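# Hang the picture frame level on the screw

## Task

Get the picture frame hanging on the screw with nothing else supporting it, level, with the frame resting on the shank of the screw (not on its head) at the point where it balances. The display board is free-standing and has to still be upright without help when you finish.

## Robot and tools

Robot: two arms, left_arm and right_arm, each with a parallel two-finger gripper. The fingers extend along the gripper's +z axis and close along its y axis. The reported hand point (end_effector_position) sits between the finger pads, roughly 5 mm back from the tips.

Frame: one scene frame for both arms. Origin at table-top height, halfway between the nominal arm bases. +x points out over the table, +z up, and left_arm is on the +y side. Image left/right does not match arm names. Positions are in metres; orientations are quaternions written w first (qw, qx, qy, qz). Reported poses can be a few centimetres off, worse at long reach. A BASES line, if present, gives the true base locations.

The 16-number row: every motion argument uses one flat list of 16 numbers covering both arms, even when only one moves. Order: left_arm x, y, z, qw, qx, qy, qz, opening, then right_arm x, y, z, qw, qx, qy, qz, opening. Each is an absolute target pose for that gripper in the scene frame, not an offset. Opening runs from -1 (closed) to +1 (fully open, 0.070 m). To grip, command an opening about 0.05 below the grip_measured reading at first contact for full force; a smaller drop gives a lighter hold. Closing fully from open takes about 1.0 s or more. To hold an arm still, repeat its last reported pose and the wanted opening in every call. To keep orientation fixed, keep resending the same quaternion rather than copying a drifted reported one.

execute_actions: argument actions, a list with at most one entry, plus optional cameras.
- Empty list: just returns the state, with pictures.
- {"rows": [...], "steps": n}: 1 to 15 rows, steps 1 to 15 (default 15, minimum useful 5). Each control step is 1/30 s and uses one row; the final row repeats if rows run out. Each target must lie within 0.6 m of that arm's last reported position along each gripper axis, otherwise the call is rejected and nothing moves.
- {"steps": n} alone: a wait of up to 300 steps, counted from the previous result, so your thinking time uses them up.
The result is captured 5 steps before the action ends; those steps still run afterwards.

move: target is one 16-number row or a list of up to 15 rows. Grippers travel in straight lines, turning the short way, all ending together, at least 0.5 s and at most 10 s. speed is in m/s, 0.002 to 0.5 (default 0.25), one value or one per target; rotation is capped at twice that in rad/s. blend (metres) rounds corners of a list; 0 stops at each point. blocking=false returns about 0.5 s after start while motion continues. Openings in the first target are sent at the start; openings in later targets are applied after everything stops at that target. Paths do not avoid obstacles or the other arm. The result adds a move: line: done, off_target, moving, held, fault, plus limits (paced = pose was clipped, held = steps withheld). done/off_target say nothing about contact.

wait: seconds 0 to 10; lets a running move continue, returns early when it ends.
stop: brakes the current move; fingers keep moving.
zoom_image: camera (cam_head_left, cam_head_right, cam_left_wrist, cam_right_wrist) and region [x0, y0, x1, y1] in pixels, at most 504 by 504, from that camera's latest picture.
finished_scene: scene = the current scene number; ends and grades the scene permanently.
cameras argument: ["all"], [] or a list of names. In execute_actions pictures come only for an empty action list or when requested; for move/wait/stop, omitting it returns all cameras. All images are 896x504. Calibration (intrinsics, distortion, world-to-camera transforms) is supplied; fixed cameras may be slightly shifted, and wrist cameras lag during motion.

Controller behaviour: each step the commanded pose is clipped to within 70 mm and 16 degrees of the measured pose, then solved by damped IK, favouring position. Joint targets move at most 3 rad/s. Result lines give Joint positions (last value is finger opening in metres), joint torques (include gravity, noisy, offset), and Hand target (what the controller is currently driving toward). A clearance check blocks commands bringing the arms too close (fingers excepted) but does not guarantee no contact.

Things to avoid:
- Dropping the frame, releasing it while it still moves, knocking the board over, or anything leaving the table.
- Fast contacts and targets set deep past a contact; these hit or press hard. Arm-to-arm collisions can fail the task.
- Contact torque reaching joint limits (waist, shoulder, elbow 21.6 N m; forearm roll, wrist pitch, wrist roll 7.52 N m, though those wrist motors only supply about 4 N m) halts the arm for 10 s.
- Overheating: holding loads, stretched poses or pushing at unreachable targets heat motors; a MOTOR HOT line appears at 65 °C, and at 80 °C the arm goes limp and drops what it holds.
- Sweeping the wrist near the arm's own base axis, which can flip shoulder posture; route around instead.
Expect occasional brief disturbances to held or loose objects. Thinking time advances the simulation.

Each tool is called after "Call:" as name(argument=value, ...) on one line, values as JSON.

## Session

Call:
execute_actions(actions=[], cameras=["all"])

Scene clock: 0.00 s of 4500.00 s.
left_arm: end_effector_position=(+0.4202, +0.3387, +0.3327) grip_measured=+0.98 end_effector_quat_wxyz=(+0.569, -0.093, +0.773, -0.263) | right_arm: end_effector_position=(+0.0592, +0.1070, +0.2848) grip_measured=+0.98 end_effector_quat_wxyz=(-0.315, +0.854, -0.247, -0.332)
Joint positions: left_arm=[0.682 1.54 -1.063 -1.578 0.957 1.346 0.069] | right_arm=[1.098 1.584 -1.251 0.984 0.989 -1.935 0.069]
Joint torques (N m): no reading
Motor temperatures (°C): left_arm=[30 31 32 32 35 29] | right_arm=[29 30 33 34 38 31]
Hand target: left_arm +0.4202, +0.3387, +0.3327; +0.569, -0.093, +0.773, -0.263 | right_arm +0.0592, +0.1070, +0.2848; -0.315, +0.854, -0.247, -0.332
camera_calibration:
cam_left_wrist: T_world_to_cam=[[-0.138706, -0.855818, 0.498333, 0.185907], [-0.798703, -0.200837, -0.56722, 0.592892], [0.585521, -0.476697, -0.655687, 0.255288], [0, 0, 0, 1]] pos_world=[0.349855, 0.399872, 0.411046]
cam_right_wrist: T_world_to_cam=[[0.659874, 0.664269, 0.351161, -0.209506], [0.748517, -0.621891, -0.230161, 0.0814786], [0.0654945, 0.414727, -0.907586, 0.32858], [0, 0, 0, 1]] pos_world=[0.0557395, 0.0535684, 0.390538]

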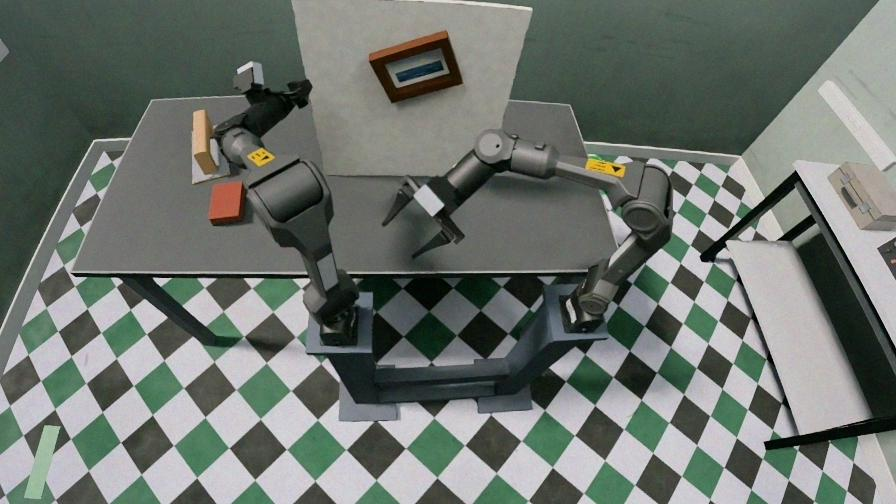

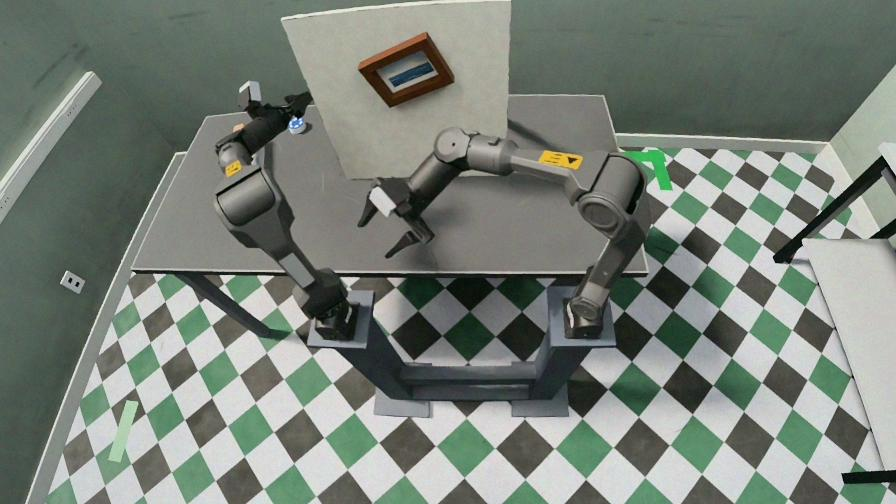

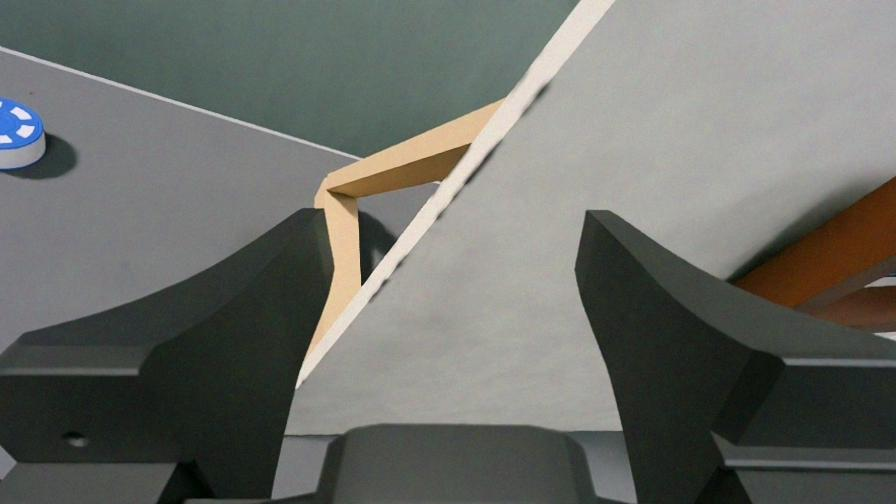

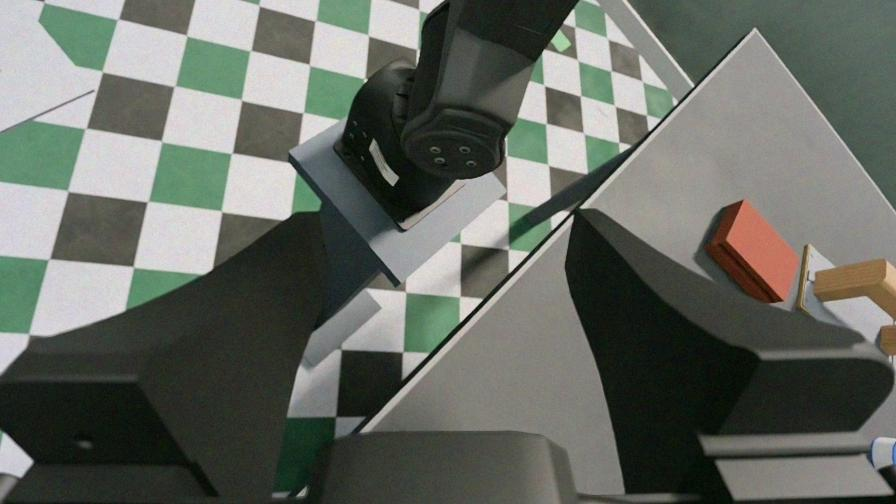

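Call:
move(target=[0.335, 0.085, 0.42, 0.4056, -0.5792, 0.4056, -0.5792, 0.5, 0.347, -0.18, 0.285, -0.4484, 0.5579, -0.6922, -0.0913, 1.0], speed=0.5, blocking=false, cameras=["cam_head_left", "cam_head_right"])

Call:
zoom_image(camera="cam_head_left", region=[350, 10, 490, 120])

Call:
zoom_image(camera="cam_head_right", region=[340, 10, 480, 120])

Call:
wait(seconds=5, cameras=["all"])

Scene clock: 3.60 s of 4500.00 s.
left_arm: end_effector_position=(+0.4014, +0.2836, +0.3518) grip_measured=+0.50 end_effector_quat_wxyz=(+0.553, -0.210, +0.724, -0.355) | right_arm: end_effector_position=(+0.1229, +0.0444, +0.2848) grip_measured=+0.98 end_effector_quat_wxyz=(-0.357, +0.813, -0.362, -0.286)
Joint positions: left_arm=[0.535 1.352 -0.881 -1.744 0.824 1.116 0.052] | right_arm=[0.861 1.387 -1.043 0.986 0.953 -1.921 0.069]
Joint torques (N m): left_arm=[-0.24 -5.33 -3.2 -0.53 0.29 -0.24] | right_arm=[-0.24 -4.64 -3.93 0.58 -0.16 0.28]
Motor temperatures (°C): left_arm=[30 31 32 32 35 29] | right_arm=[29 30 33 34 38 31]
Hand target: left_arm +0.3966, +0.2704, +0.3562; +0.542, -0.235, +0.716, -0.373 | right_arm +0.1359, +0.0307, +0.2843; -0.365, +0.802, -0.385, -0.275
Off the commanded pose: left_arm 0.220 m, 65 deg | right_arm 0.317 m, 54 deg.
joint sent to its limit (left arm) — joint 4 (forearm roll), lower limit.
Kept back: nothing.
move: running
Images, in order (width x height): cam_head_left 896x504, cam_head_right 896x504.

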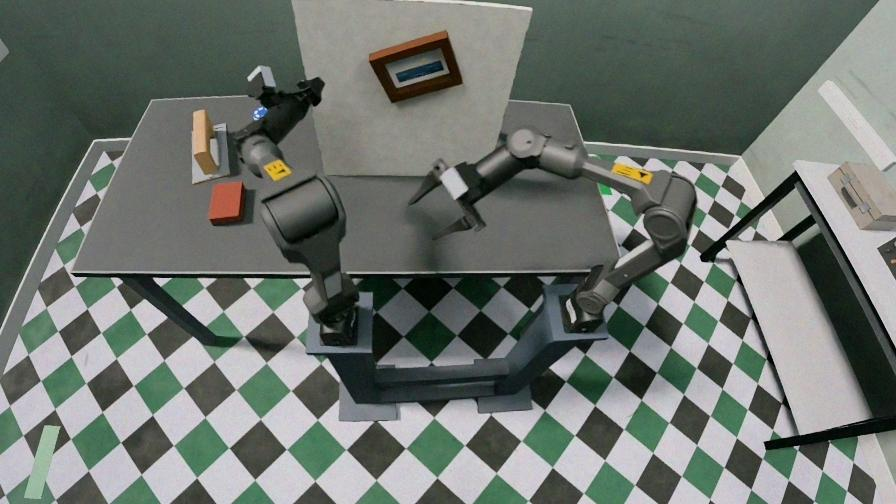

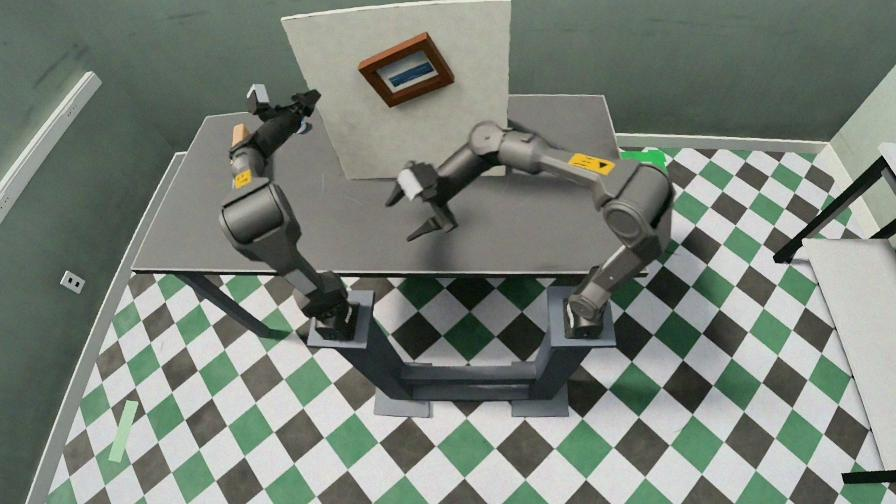

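Scaled by 3.600 from the camera's 896x504 image, which has a finer 1280x720 frame.

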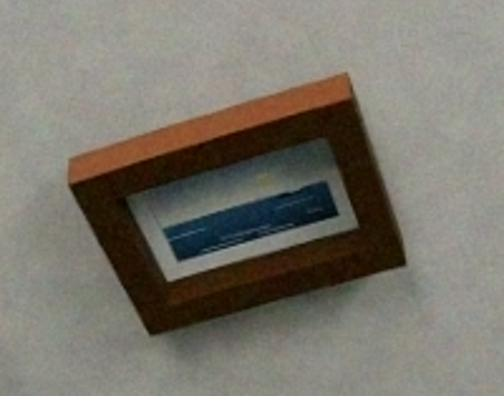

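Scaled by 3.600 from the camera's 896x504 image, which has a finer 1280x720 frame.

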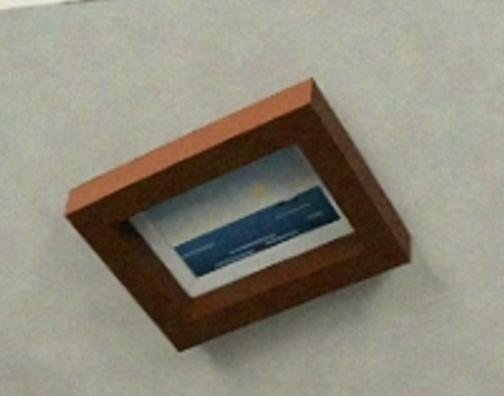

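Scene clock: 5.43 s of 4500.00 s.
left_arm: end_effector_position=(+0.3352, +0.0848, +0.4193) grip_measured=+0.50 end_effector_quat_wxyz=(-0.406, +0.579, -0.406, +0.578) | right_arm: end_effector_position=(+0.3472, -0.1802, +0.2852) grip_measured=+0.98 end_effector_quat_wxyz=(+0.449, -0.558, +0.692, +0.091)
Joint positions: left_arm=[-0.938 1.213 -0.919 -1.424 -0.959 -0.601 0.052] | right_arm=[-0.044 1.337 -0.998 0.979 0.92 -1.89 0.069]
Joint torques (N m): left_arm=[0.23 -3.95 -3.05 0.68 -0.24 0.11] | right_arm=[0.63 -4.76 -3.56 0.59 0.01 -0.09]
Motor temperatures (°C): left_arm=[30 31 32 32 35 29] | right_arm=[29 30 33 34 38 31]
Hand target: left_arm +0.3350, +0.0850, +0.4200; -0.406, +0.579, -0.406, +0.579 | right_arm +0.3470, -0.1800, +0.2850; +0.448, -0.558, +0.692, +0.091
Off the commanded pose: left_arm 0.001 m, 0 deg | right_arm 0.000 m, 0 deg.
earlier move: done; limits=paced
wait: 1.83 of 5 s (the move ended)
camera_calibration:
cam_left_wrist: T_world_to_cam=[[0.0242109, 0.329778, 0.943748, -0.428269], [-0.559391, -0.777932, 0.286187, 0.134087], [0.82855, -0.534853, 0.165641, -0.18011], [0, 0, 0, 1]] pos_world=[0.234606, 0.149212, 0.395637]
cam_right_wrist: T_world_to_cam=[[0.84902, -0.394096, 0.351927, -0.465527], [-0.328962, -0.915506, -0.231589, 0.00904835], [0.413459, 0.0808532, -0.906926, 0.248035], [0, 0, 0, 1]] pos_world=[0.295666, -0.195233, 0.390876]

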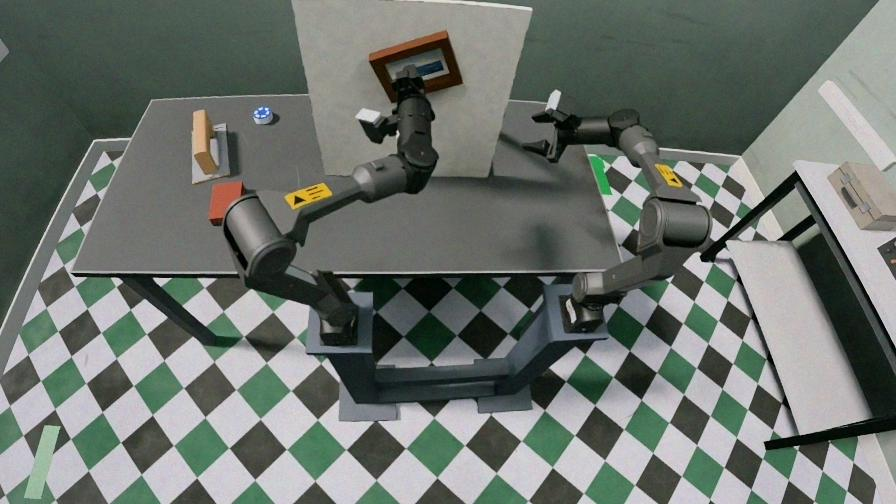

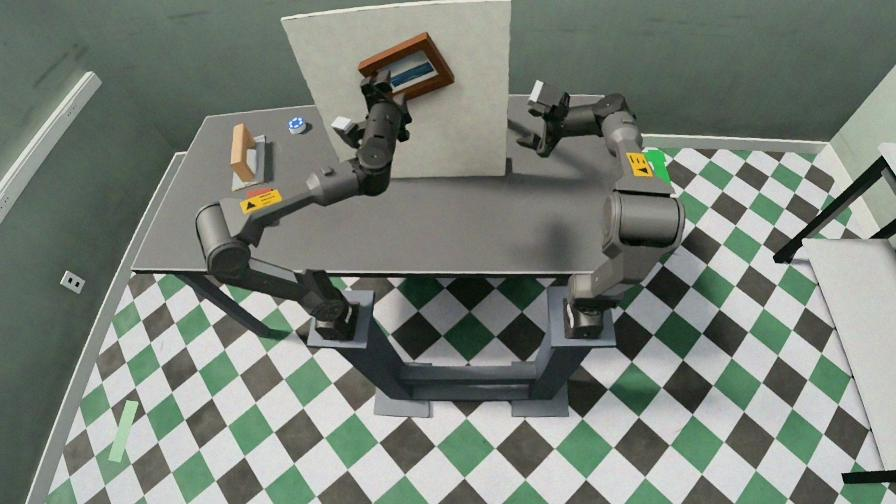

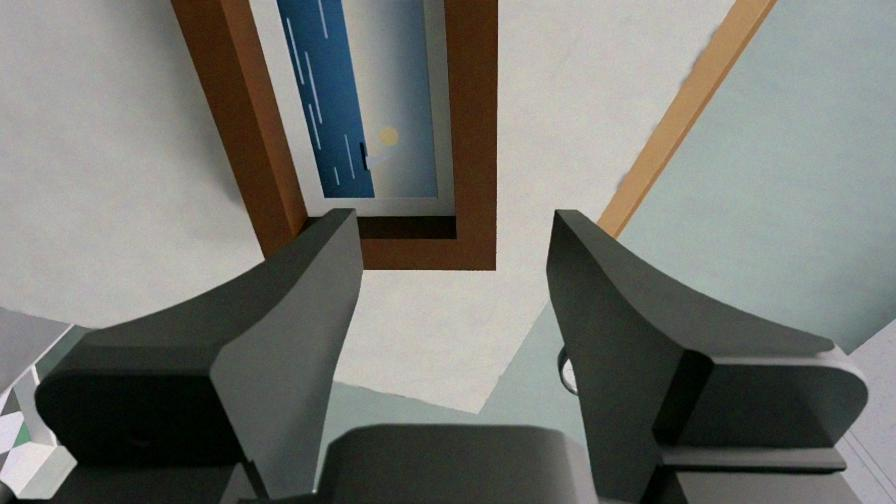

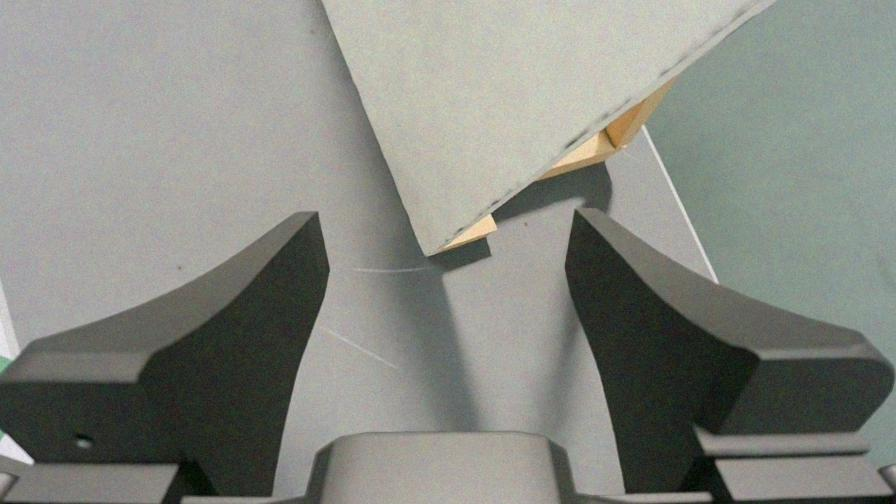

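Call:
move(target=[0.385, 0.0915, 0.4225, 0.39336, -0.58759, 0.39336, -0.58759, 0.5, 0.347, -0.18, 0.285, -0.4484, 0.5579, -0.6922, -0.0913, 1.0], speed=0.15, cameras=["cam_left_wrist"])

Call:
zoom_image(camera="cam_left_wrist", region=[280, 0, 580, 300])

Scene clock: 11.00 s of 4500.00 s.
left_arm: end_effector_position=(+0.3855, +0.0915, +0.4224) grip_measured=+0.50 end_effector_quat_wxyz=(-0.393, +0.588, -0.393, +0.588) | right_arm: end_effector_position=(+0.3472, -0.1802, +0.2852) grip_measured=+0.98 end_effector_quat_wxyz=(+0.449, -0.558, +0.692, +0.091)
Joint positions: left_arm=[-0.73 1.317 -1.014 -1.339 -0.761 -0.707 0.052] | right_arm=[-0.044 1.337 -0.998 0.979 0.92 -1.89 0.069]
Joint torques (N m): left_arm=[-0.96 -5.06 -2.67 0.49 -0.69 0.11] | right_arm=[-0.38 -4.74 -3.58 0.61 0 -0.06]
Motor temperatures (°C): left_arm=[30 31 32 32 35 29] | right_arm=[29 30 33 34 38 31]
Hand target: left_arm +0.3850, +0.0915, +0.4225; -0.393, +0.588, -0.393, +0.588 | right_arm +0.3470, -0.1800, +0.2850; +0.448, -0.558, +0.692, +0.091
Off the commanded pose: left_arm 0.001 m, 0 deg | right_arm 0.000 m, 0 deg.
Kept back: nothing.
move: done
camera_calibration:
cam_left_wrist: T_world_to_cam=[[0.0231174, 0.370952, 0.928364, -0.431496], [-0.559658, -0.764667, 0.319479, 0.151374], [0.828401, -0.526952, 0.189929, -0.22963], [0, 0, 0, 1]] pos_world=[0.284918, 0.154811, 0.395838]
Images, in order (width x height): cam_left_wrist 896x504.

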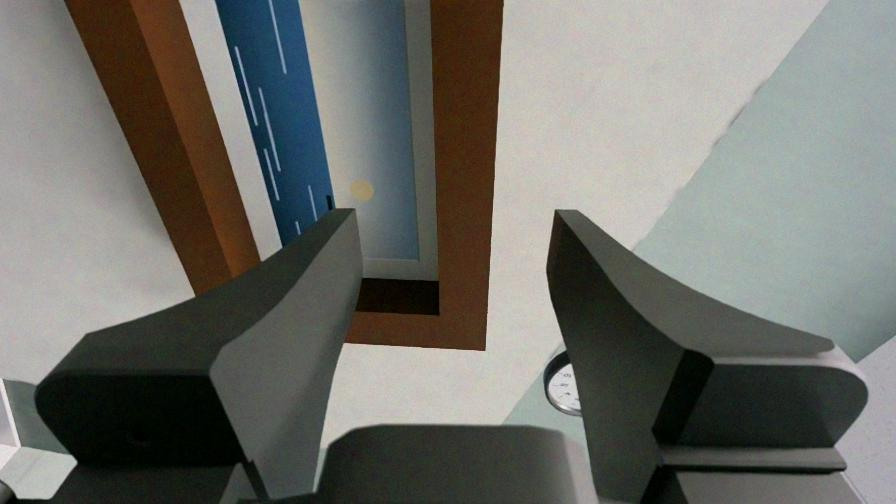

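Scaled by 1.680 from the camera's 896x504 image, which has a finer 1280x720 frame.

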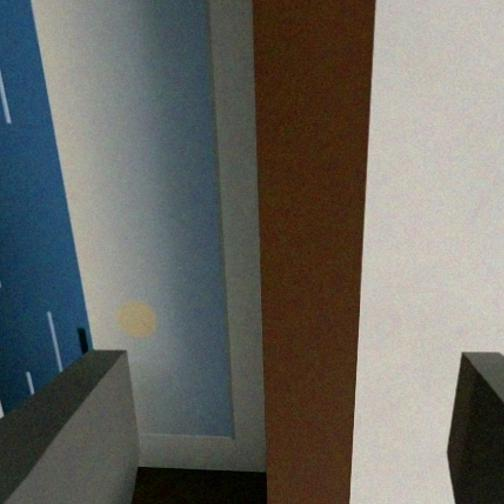

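Call:
move(target=[[0.4255, 0.0919, 0.4236, 0.39336, -0.58759, 0.39336, -0.58759, 0.5, 0.347, -0.18, 0.285, -0.4484, 0.5579, -0.6922, -0.0913, 1.0], [0.4255, 0.0919, 0.4236, 0.39336, -0.58759, 0.39336, -0.58759, -0.55, 0.347, -0.18, 0.285, -0.4484, 0.5579, -0.6922, -0.0913, 1.0], [0.4265, 0.0919, 0.4336, 0.39336, -0.58759, 0.39336, -0.58759, -0.55, 0.347, -0.18, 0.285, -0.4484, 0.5579, -0.6922, -0.0913, 1.0]], speed=[0.12, 0.12, 0.06], cameras=["cam_head_left", "cam_head_right", "cam_left_wrist"])

Scene clock: 15.07 s of 4500.00 s.
left_arm: end_effector_position=(+0.4262, +0.0903, +0.4325) grip_measured=-0.46 end_effector_quat_wxyz=(-0.392, +0.587, -0.396, +0.587) | right_arm: end_effector_position=(+0.3472, -0.1802, +0.2852) grip_measured=+0.98 end_effector_quat_wxyz=(+0.449, -0.558, +0.692, +0.091)
Joint positions: left_arm=[-0.619 1.425 -1.157 -1.329 -0.641 -0.691 0.019] | right_arm=[-0.044 1.337 -0.998 0.979 0.92 -1.89 0.069]
Joint torques (N m): left_arm=[1.59 -4.42 -5.84 1.44 -1.12 -0.12] | right_arm=[-0.44 -4.65 -3.57 0.63 -0.01 -0.05]
Motor temperatures (°C): left_arm=[30 31 32 32 35 29] | right_arm=[29 30 33 34 38 31]
Hand target: left_arm +0.4265, +0.0919, +0.4336; -0.393, +0.588, -0.393, +0.588 | right_arm +0.3470, -0.1800, +0.2850; +0.448, -0.558, +0.692, +0.091
Off the commanded pose: left_arm 0.002 m, 0 deg | right_arm 0.000 m, 0 deg.
Kept back: nothing.
move: done
camera_calibration:
cam_left_wrist: T_world_to_cam=[[0.0281352, 0.369178, 0.928933, -0.443527], [-0.563217, -0.761893, 0.319852, 0.171108], [0.82583, -0.53219, 0.186492, -0.262846], [0, 0, 0, 1]] pos_world=[0.325916, 0.154223, 0.406296]
Images, in order (width x height): cam_head_left 896x504, cam_head_right 896x504, cam_left_wrist 896x504.

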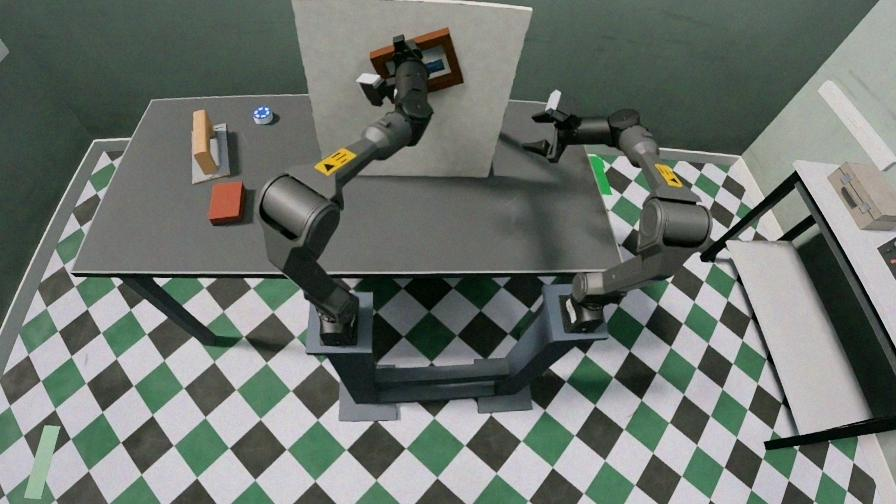

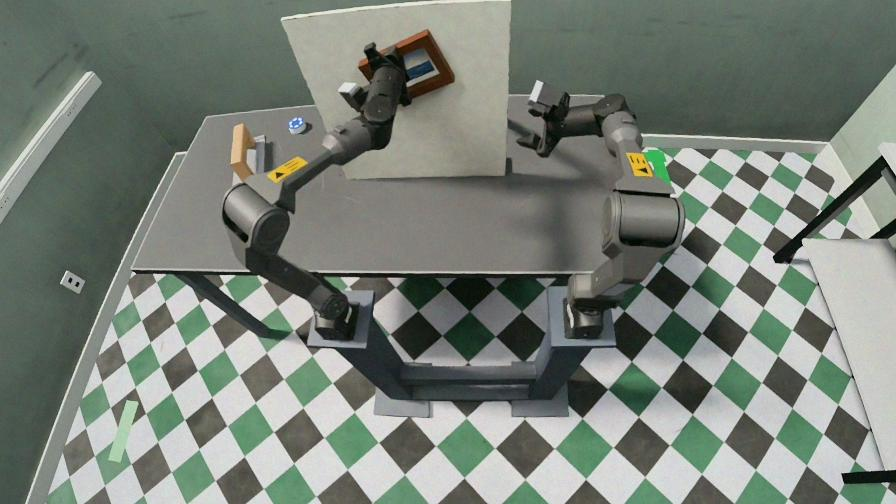

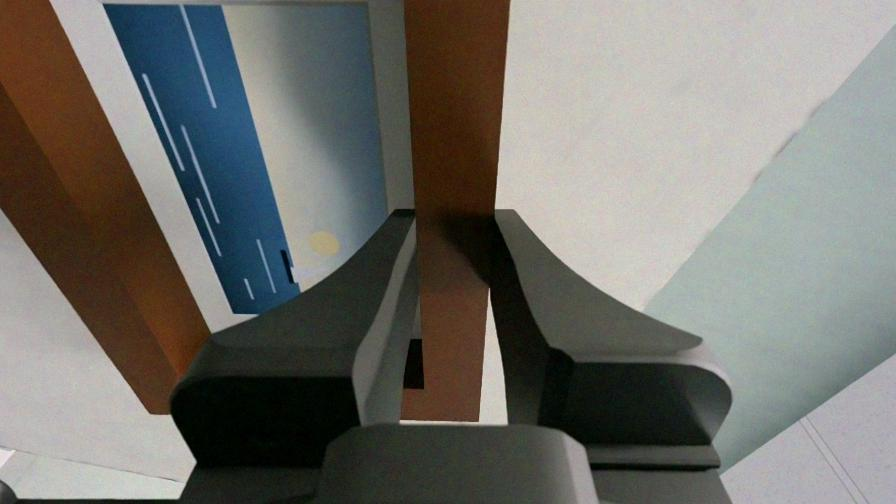

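Call:
move(target=[0.4305, 0.0715, 0.4355, 0.5, -0.5, 0.5, -0.5, -0.55, 0.347, -0.18, 0.285, -0.4484, 0.5579, -0.6922, -0.0913, 1.0], speed=0.22, cameras=["cam_head_left", "cam_head_right", "cam_left_wrist"])

Call:
zoom_image(camera="cam_head_left", region=[350, 0, 490, 110])

Call:
zoom_image(camera="cam_head_right", region=[340, 0, 480, 110])

Scene clock: 16.73 s of 4500.00 s.
left_arm: end_effector_position=(+0.4303, +0.0713, +0.4356) grip_measured=-0.46 end_effector_quat_wxyz=(+0.500, -0.499, +0.501, -0.500) | right_arm: end_effector_position=(+0.3472, -0.1802, +0.2852) grip_measured=+0.98 end_effector_quat_wxyz=(+0.449, -0.558, +0.692, +0.091)
Joint positions: left_arm=[-0.672 1.478 -1.221 -1.363 -0.694 -0.266 0.019] | right_arm=[-0.044 1.337 -0.998 0.979 0.92 -1.89 0.069]
Joint torques (N m): left_arm=[2.04 -2.82 -4.85 1.04 -0.14 -0.14] | right_arm=[-0.46 -4.64 -3.6 0.64 -0.02 -0.04]
Motor temperatures (°C): left_arm=[30 31 32 32 35 29] | right_arm=[29 30 33 34 38 31]
Hand target: left_arm +0.4305, +0.0715, +0.4355; +0.500, -0.500, +0.500, -0.500 | right_arm +0.3470, -0.1800, +0.2850; +0.448, -0.558, +0.692, +0.091
Off the commanded pose: left_arm 0.000 m, 0 deg | right_arm 0.000 m, 0 deg.
Kept back: nothing.
move: done
camera_calibration:
cam_left_wrist: T_world_to_cam=[[0.0231478, -0.0126065, 0.999653, -0.440975], [-0.560762, -0.827973, 0.00254351, 0.299858], [0.827653, -0.560626, -0.026235, -0.183032], [0, 0, 0, 1]] pos_world=[0.329844, 0.140103, 0.435258]
Images, in order (width x height): cam_head_left 896x504, cam_head_right 896x504, cam_left_wrist 896x504.

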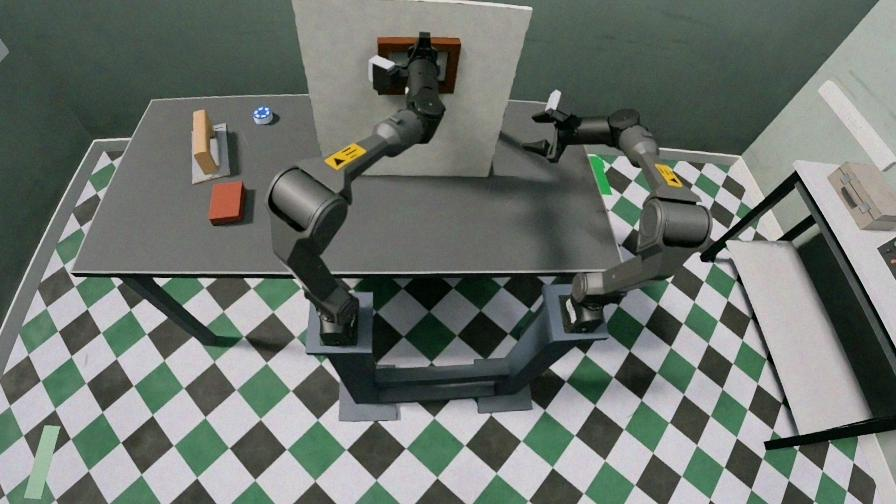

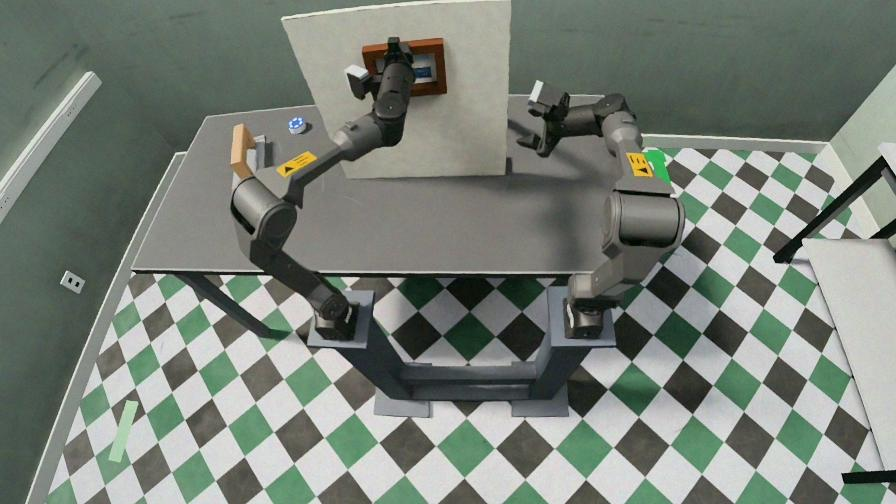

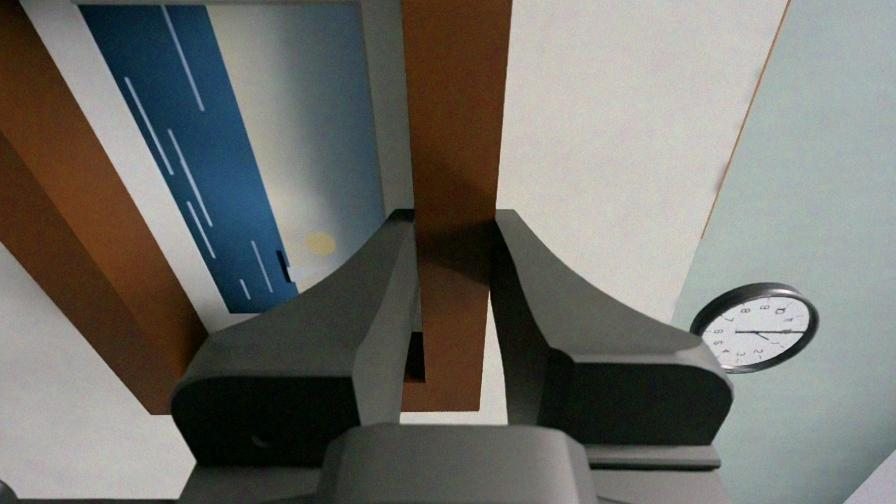

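Scaled by 3.600 from the camera's 896x504 image, which has a finer 1280x720 frame.

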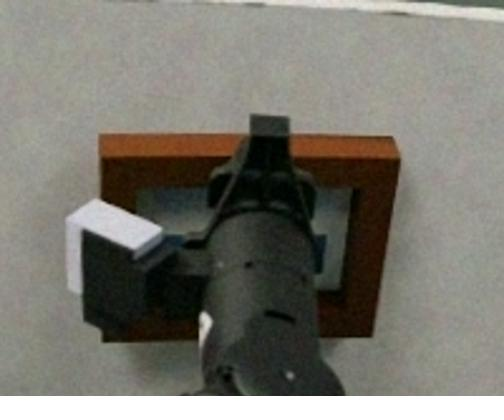

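Scaled by 3.600 from the camera's 896x504 image, which has a finer 1280x720 frame.

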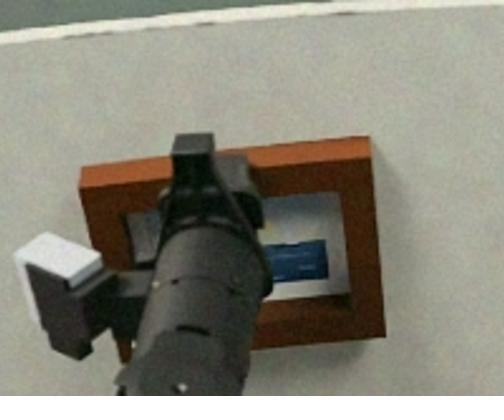

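Call:
zoom_image(camera="cam_head_left", region=[285, 0, 545, 110])

Call:
zoom_image(camera="cam_head_right", region=[270, 0, 530, 110])

Call:
zoom_image(camera="cam_head_right", region=[320, 140, 520, 210])

Scaled by 1.938 from the camera's 896x504 image, which has a finer 1280x720 frame.

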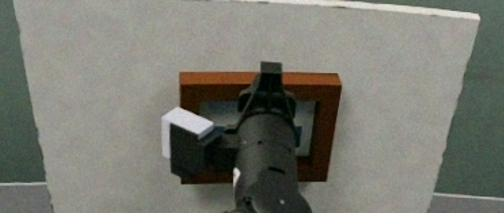

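Scaled by 1.938 from the camera's 896x504 image, which has a finer 1280x720 frame.

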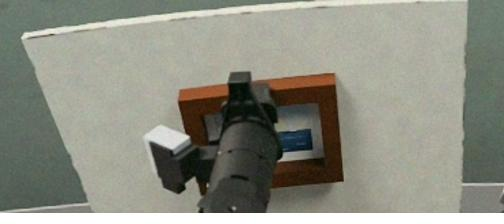

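Scaled by 2.520 from the camera's 896x504 image, which has a finer 1280x720 frame.

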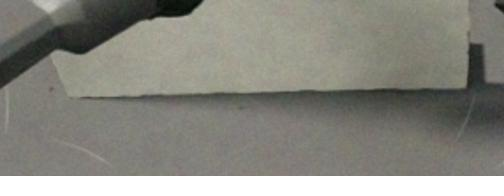

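Call:
move(target=[[0.4305, 0.0687, 0.4355, 0.51079, -0.48897, 0.51079, -0.48897, -0.55, 0.347, -0.18, 0.285, -0.4484, 0.5579, -0.6922, -0.0913, 1.0], [0.4305, 0.0687, 0.429, 0.51079, -0.48897, 0.51079, -0.48897, -0.55, 0.347, -0.18, 0.285, -0.4484, 0.5579, -0.6922, -0.0913, 1.0]], speed=[0.1, 0.03], cameras=["cam_head_left", "cam_head_right"])

Call:
zoom_image(camera="cam_head_left", region=[360, 0, 540, 100])

Call:
zoom_image(camera="cam_head_right", region=[330, 0, 510, 100])

Scene clock: 25.53 s of 4500.00 s.
left_arm: end_effector_position=(+0.4306, +0.0702, +0.4309) grip_measured=-0.46 end_effector_quat_wxyz=(+0.512, -0.489, +0.508, -0.490) | right_arm: end_effector_position=(+0.3472, -0.1802, +0.2852) grip_measured=+0.98 end_effector_quat_wxyz=(+0.449, -0.558, +0.692, +0.091)
Joint positions: left_arm=[-0.677 1.485 -1.206 -1.335 -0.71 -0.261 0.019] | right_arm=[-0.044 1.337 -0.998 0.979 0.92 -1.89 0.069]
Joint torques (N m): left_arm=[2.24 -2.68 -2.71 0.4 -0.33 0.17] | right_arm=[-0.42 -4.53 -3.59 0.68 -0.04 0.01]
Motor temperatures (°C): left_arm=[30 31 32 32 35 29] | right_arm=[29 30 33 34 38 31]
Hand target: left_arm +0.4305, +0.0687, +0.4290; +0.511, -0.489, +0.511, -0.489 | right_arm +0.3470, -0.1800, +0.2850; +0.448, -0.558, +0.692, +0.091
Off the commanded pose: left_arm 0.002 m, 0 deg | right_arm 0.000 m, 0 deg.
Kept back: nothing.
move: done
Images, in order (width x height): cam_head_left 896x504, cam_head_right 896x504.

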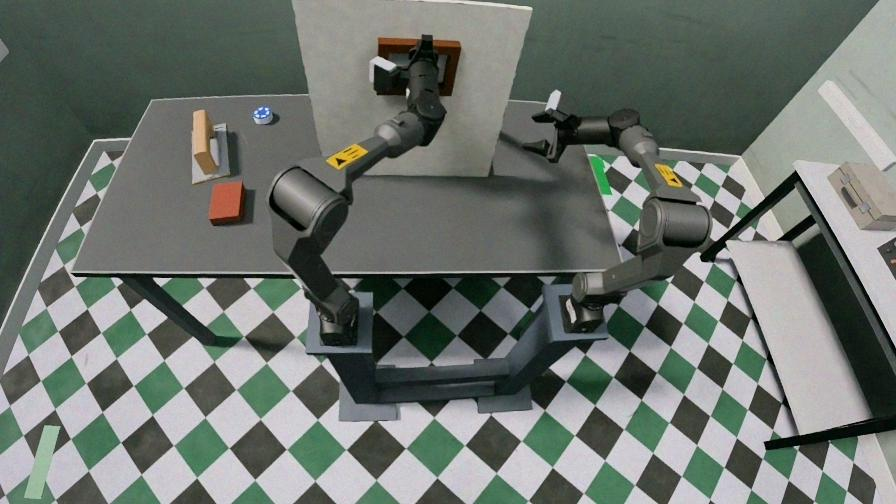

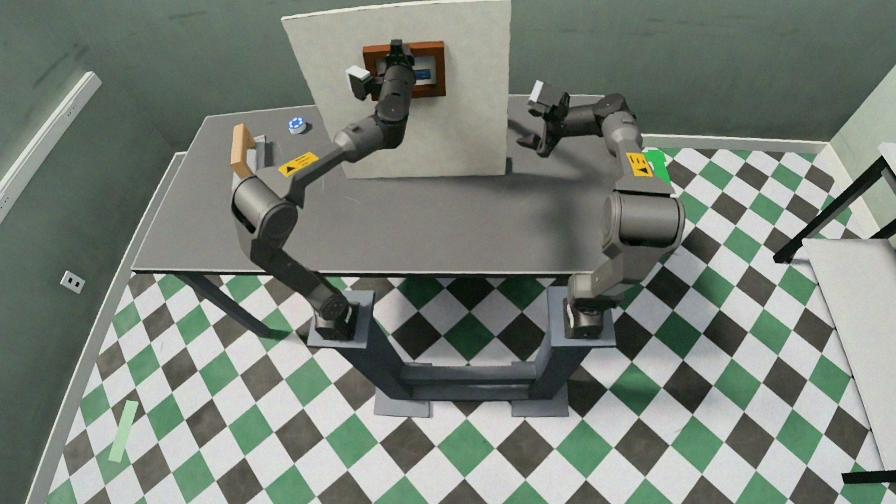

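Scaled by 2.800 from the camera's 896x504 image, which has a finer 1280x720 frame.

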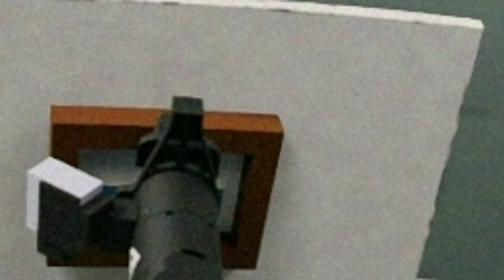

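Scaled by 2.800 from the camera's 896x504 image, which has a finer 1280x720 frame.

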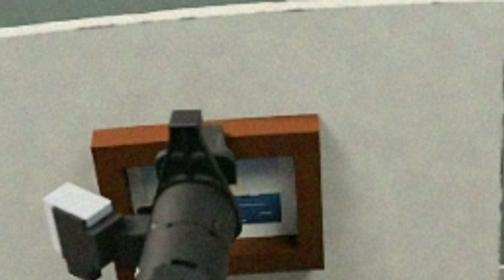

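Call:
move(target=[0.4305, 0.0695, 0.4272, 0.51079, -0.48897, 0.51079, -0.48897, -0.55, 0.347, -0.18, 0.285, -0.4484, 0.5579, -0.6922, -0.0913, 1.0], speed=0.03, cameras=["cam_left_wrist"])

Scene clock: 27.27 s of 4500.00 s.
left_arm: end_effector_position=(+0.4304, +0.0689, +0.4281) grip_measured=-0.46 end_effector_quat_wxyz=(+0.511, -0.488, +0.511, -0.490) | right_arm: end_effector_position=(+0.3472, -0.1802, +0.2852) grip_measured=+0.98 end_effector_quat_wxyz=(+0.449, -0.558, +0.692, +0.091)
Joint positions: left_arm=[-0.678 1.486 -1.198 -1.326 -0.707 -0.271 0.019] | right_arm=[-0.044 1.337 -0.998 0.979 0.92 -1.89 0.069]
Joint torques (N m): left_arm=[2.8 -4.31 -0.36 -0.64 -0.49 -0.16] | right_arm=[-0.42 -4.47 -3.63 0.68 -0.05 0.02]
Motor temperatures (°C): left_arm=[30 31 32 32 35 29] | right_arm=[29 30 33 34 38 31]
Hand target: left_arm +0.4305, +0.0695, +0.4272; +0.511, -0.489, +0.511, -0.489 | right_arm +0.3470, -0.1800, +0.2850; +0.448, -0.558, +0.692, +0.091
Off the commanded pose: left_arm 0.001 m, 0 deg | right_arm 0.000 m, 0 deg.
Kept back: nothing.
move: done
camera_calibration:
cam_left_wrist: T_world_to_cam=[[0.0211691, -0.05524, 0.998249, -0.429129], [-0.561358, -0.826881, -0.0338527, 0.313656], [0.827303, -0.559658, -0.0485137, -0.175087], [0, 0, 0, 1]] pos_world=[0.330007, 0.137663, 0.430501]
Images, in order (width x height): cam_left_wrist 896x504.

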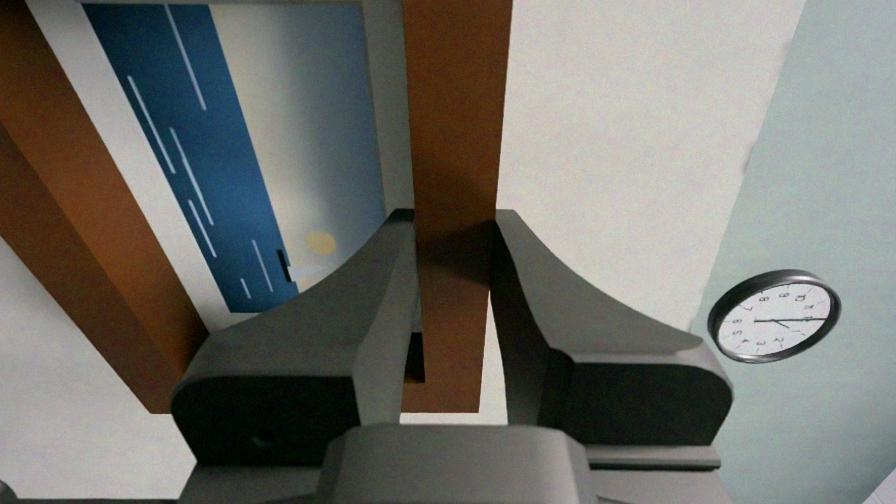

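Call:
move(target=[0.4305, 0.0695, 0.4235, 0.51079, -0.48897, 0.51079, -0.48897, -0.55, 0.347, -0.18, 0.285, -0.4484, 0.5579, -0.6922, -0.0913, 1.0], speed=0.03, cameras=[])

Scene clock: 28.20 s of 4500.00 s.
left_arm: end_effector_position=(+0.4298, +0.0697, +0.4260) grip_measured=-0.45 end_effector_quat_wxyz=(+0.512, -0.488, +0.509, -0.491) | right_arm: end_effector_position=(+0.3472, -0.1802, +0.2852) grip_measured=+0.98 end_effector_quat_wxyz=(+0.449, -0.558, +0.692, +0.091)
Joint positions: left_arm=[-0.678 1.484 -1.184 -1.31 -0.712 -0.293 0.019] | right_arm=[-0.044 1.337 -0.998 0.979 0.92 -1.89 0.069]
Joint torques (N m): left_arm=[4.49 0.79 3 -1.93 0.21 -0.23] | right_arm=[-0.46 -4.46 -3.6 0.69 -0.05 0.03]
Motor temperatures (°C): left_arm=[30 31 32 32 35 29] | right_arm=[29 30 33 34 38 31]
Hand target: left_arm +0.4305, +0.0695, +0.4235; +0.511, -0.489, +0.511, -0.489 | right_arm +0.3470, -0.1800, +0.2850; +0.448, -0.558, +0.692, +0.091
Off the commanded pose: left_arm 0.003 m, 0 deg | right_arm 0.000 m, 0 deg.
Kept back: nothing.
move: done
No camera images: "cameras" was empty.

Call:
move(target=[0.4300, 0.0697, 0.4260, 0.51079, -0.48897, 0.51079, -0.48897, 0.25, 0.347, -0.18, 0.285, -0.4484, 0.5579, -0.6922, -0.0913, 1.0], speed=0.1, cameras=["cam_head_left", "cam_head_right", "cam_left_wrist"])

Call:
zoom_image(camera="cam_head_left", region=[360, 0, 540, 100])

Call:
zoom_image(camera="cam_head_right", region=[330, 0, 510, 100])

Scene clock: 29.63 s of 4500.00 s.
left_arm: end_effector_position=(+0.4304, +0.0699, +0.4248) grip_measured=+0.25 end_effector_quat_wxyz=(+0.511, -0.489, +0.511, -0.488) | right_arm: end_effector_position=(+0.3472, -0.1802, +0.2852) grip_measured=+0.98 end_effector_quat_wxyz=(+0.449, -0.558, +0.692, +0.091)
Joint positions: left_arm=[-0.677 1.486 -1.188 -1.323 -0.709 -0.279 0.044] | right_arm=[-0.044 1.337 -0.998 0.979 0.92 -1.89 0.069]
Joint torques (N m): left_arm=[-0.87 -6.76 -3.64 0.76 -0.66 0.13] | right_arm=[-0.44 -4.43 -3.62 0.69 -0.05 0.03]
Motor temperatures (°C): left_arm=[30 31 32 32 35 29] | right_arm=[29 30 33 34 38 31]
Hand target: left_arm +0.4300, +0.0697, +0.4260; +0.511, -0.489, +0.511, -0.489 | right_arm +0.3470, -0.1800, +0.2850; +0.448, -0.558, +0.692, +0.091
Off the commanded pose: left_arm 0.001 m, 0 deg | right_arm 0.000 m, 0 deg.
Kept back: nothing.
move: done
camera_calibration:
cam_left_wrist: T_world_to_cam=[[0.0256461, -0.0561034, 0.998096, -0.427586], [-0.559419, -0.82826, -0.0321826, 0.312967], [0.828488, -0.557528, -0.052627, -0.173569], [0, 0, 0, 1]] pos_world=[0.329846, 0.13846, 0.427709]
Images, in order (width x height): cam_head_left 896x504, cam_head_right 896x504, cam_left_wrist 896x504.

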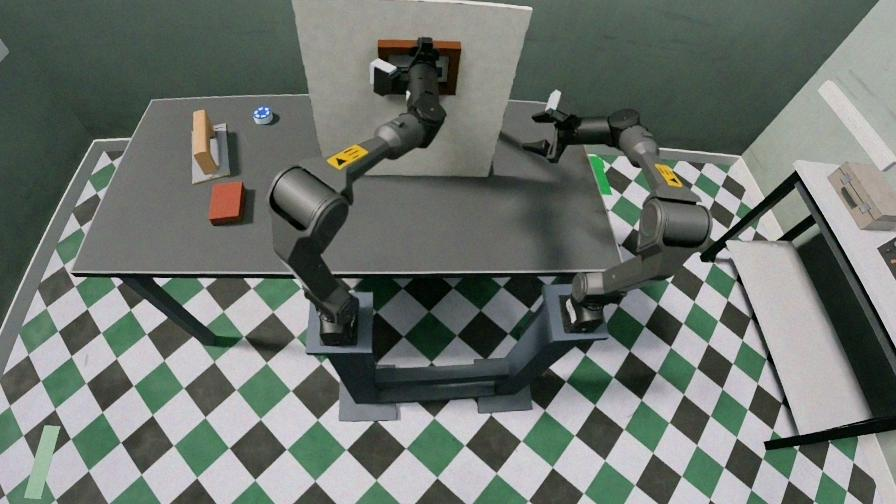

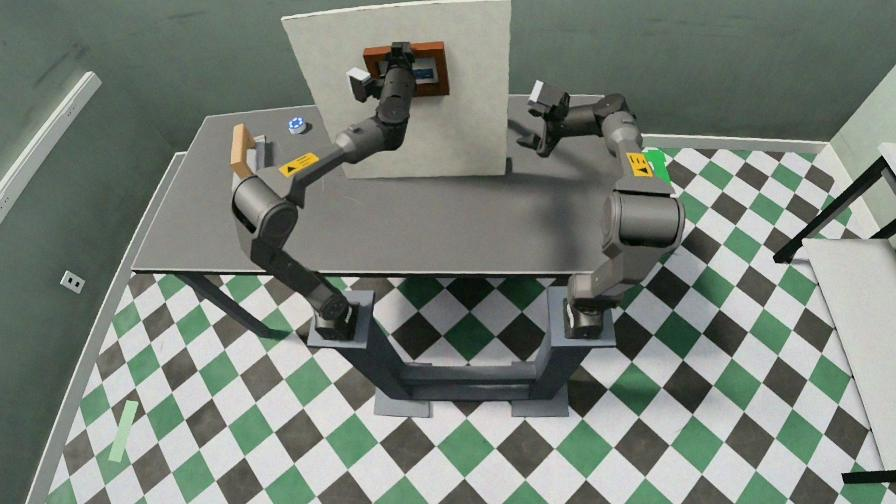

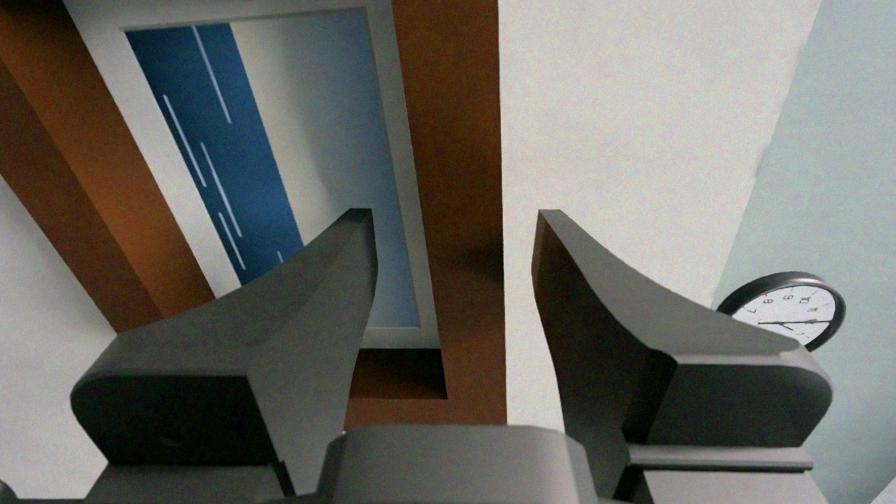

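Scaled by 2.800 from the camera's 896x504 image, which has a finer 1280x720 frame.

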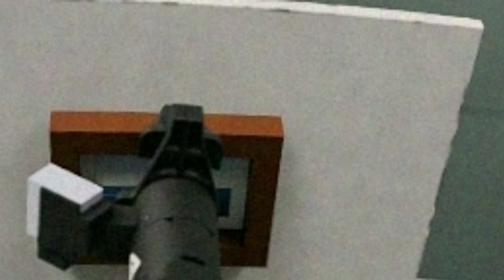

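Scaled by 2.800 from the camera's 896x504 image, which has a finer 1280x720 frame.

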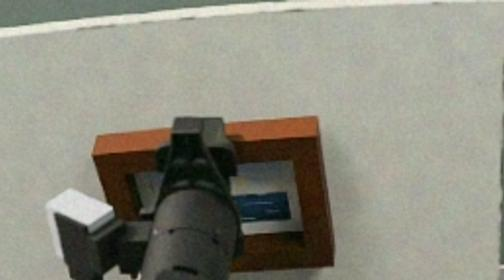

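Call:
zoom_image(camera="cam_head_left", region=[370, 0, 540, 60])

Call:
zoom_image(camera="cam_head_right", region=[355, 0, 515, 60])

Scaled by 2.965 from the camera's 896x504 image, which has a finer 1280x720 frame.

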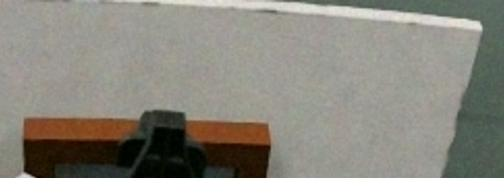

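Scaled by 3.150 from the camera's 896x504 image, which has a finer 1280x720 frame.

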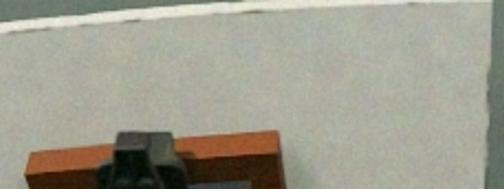

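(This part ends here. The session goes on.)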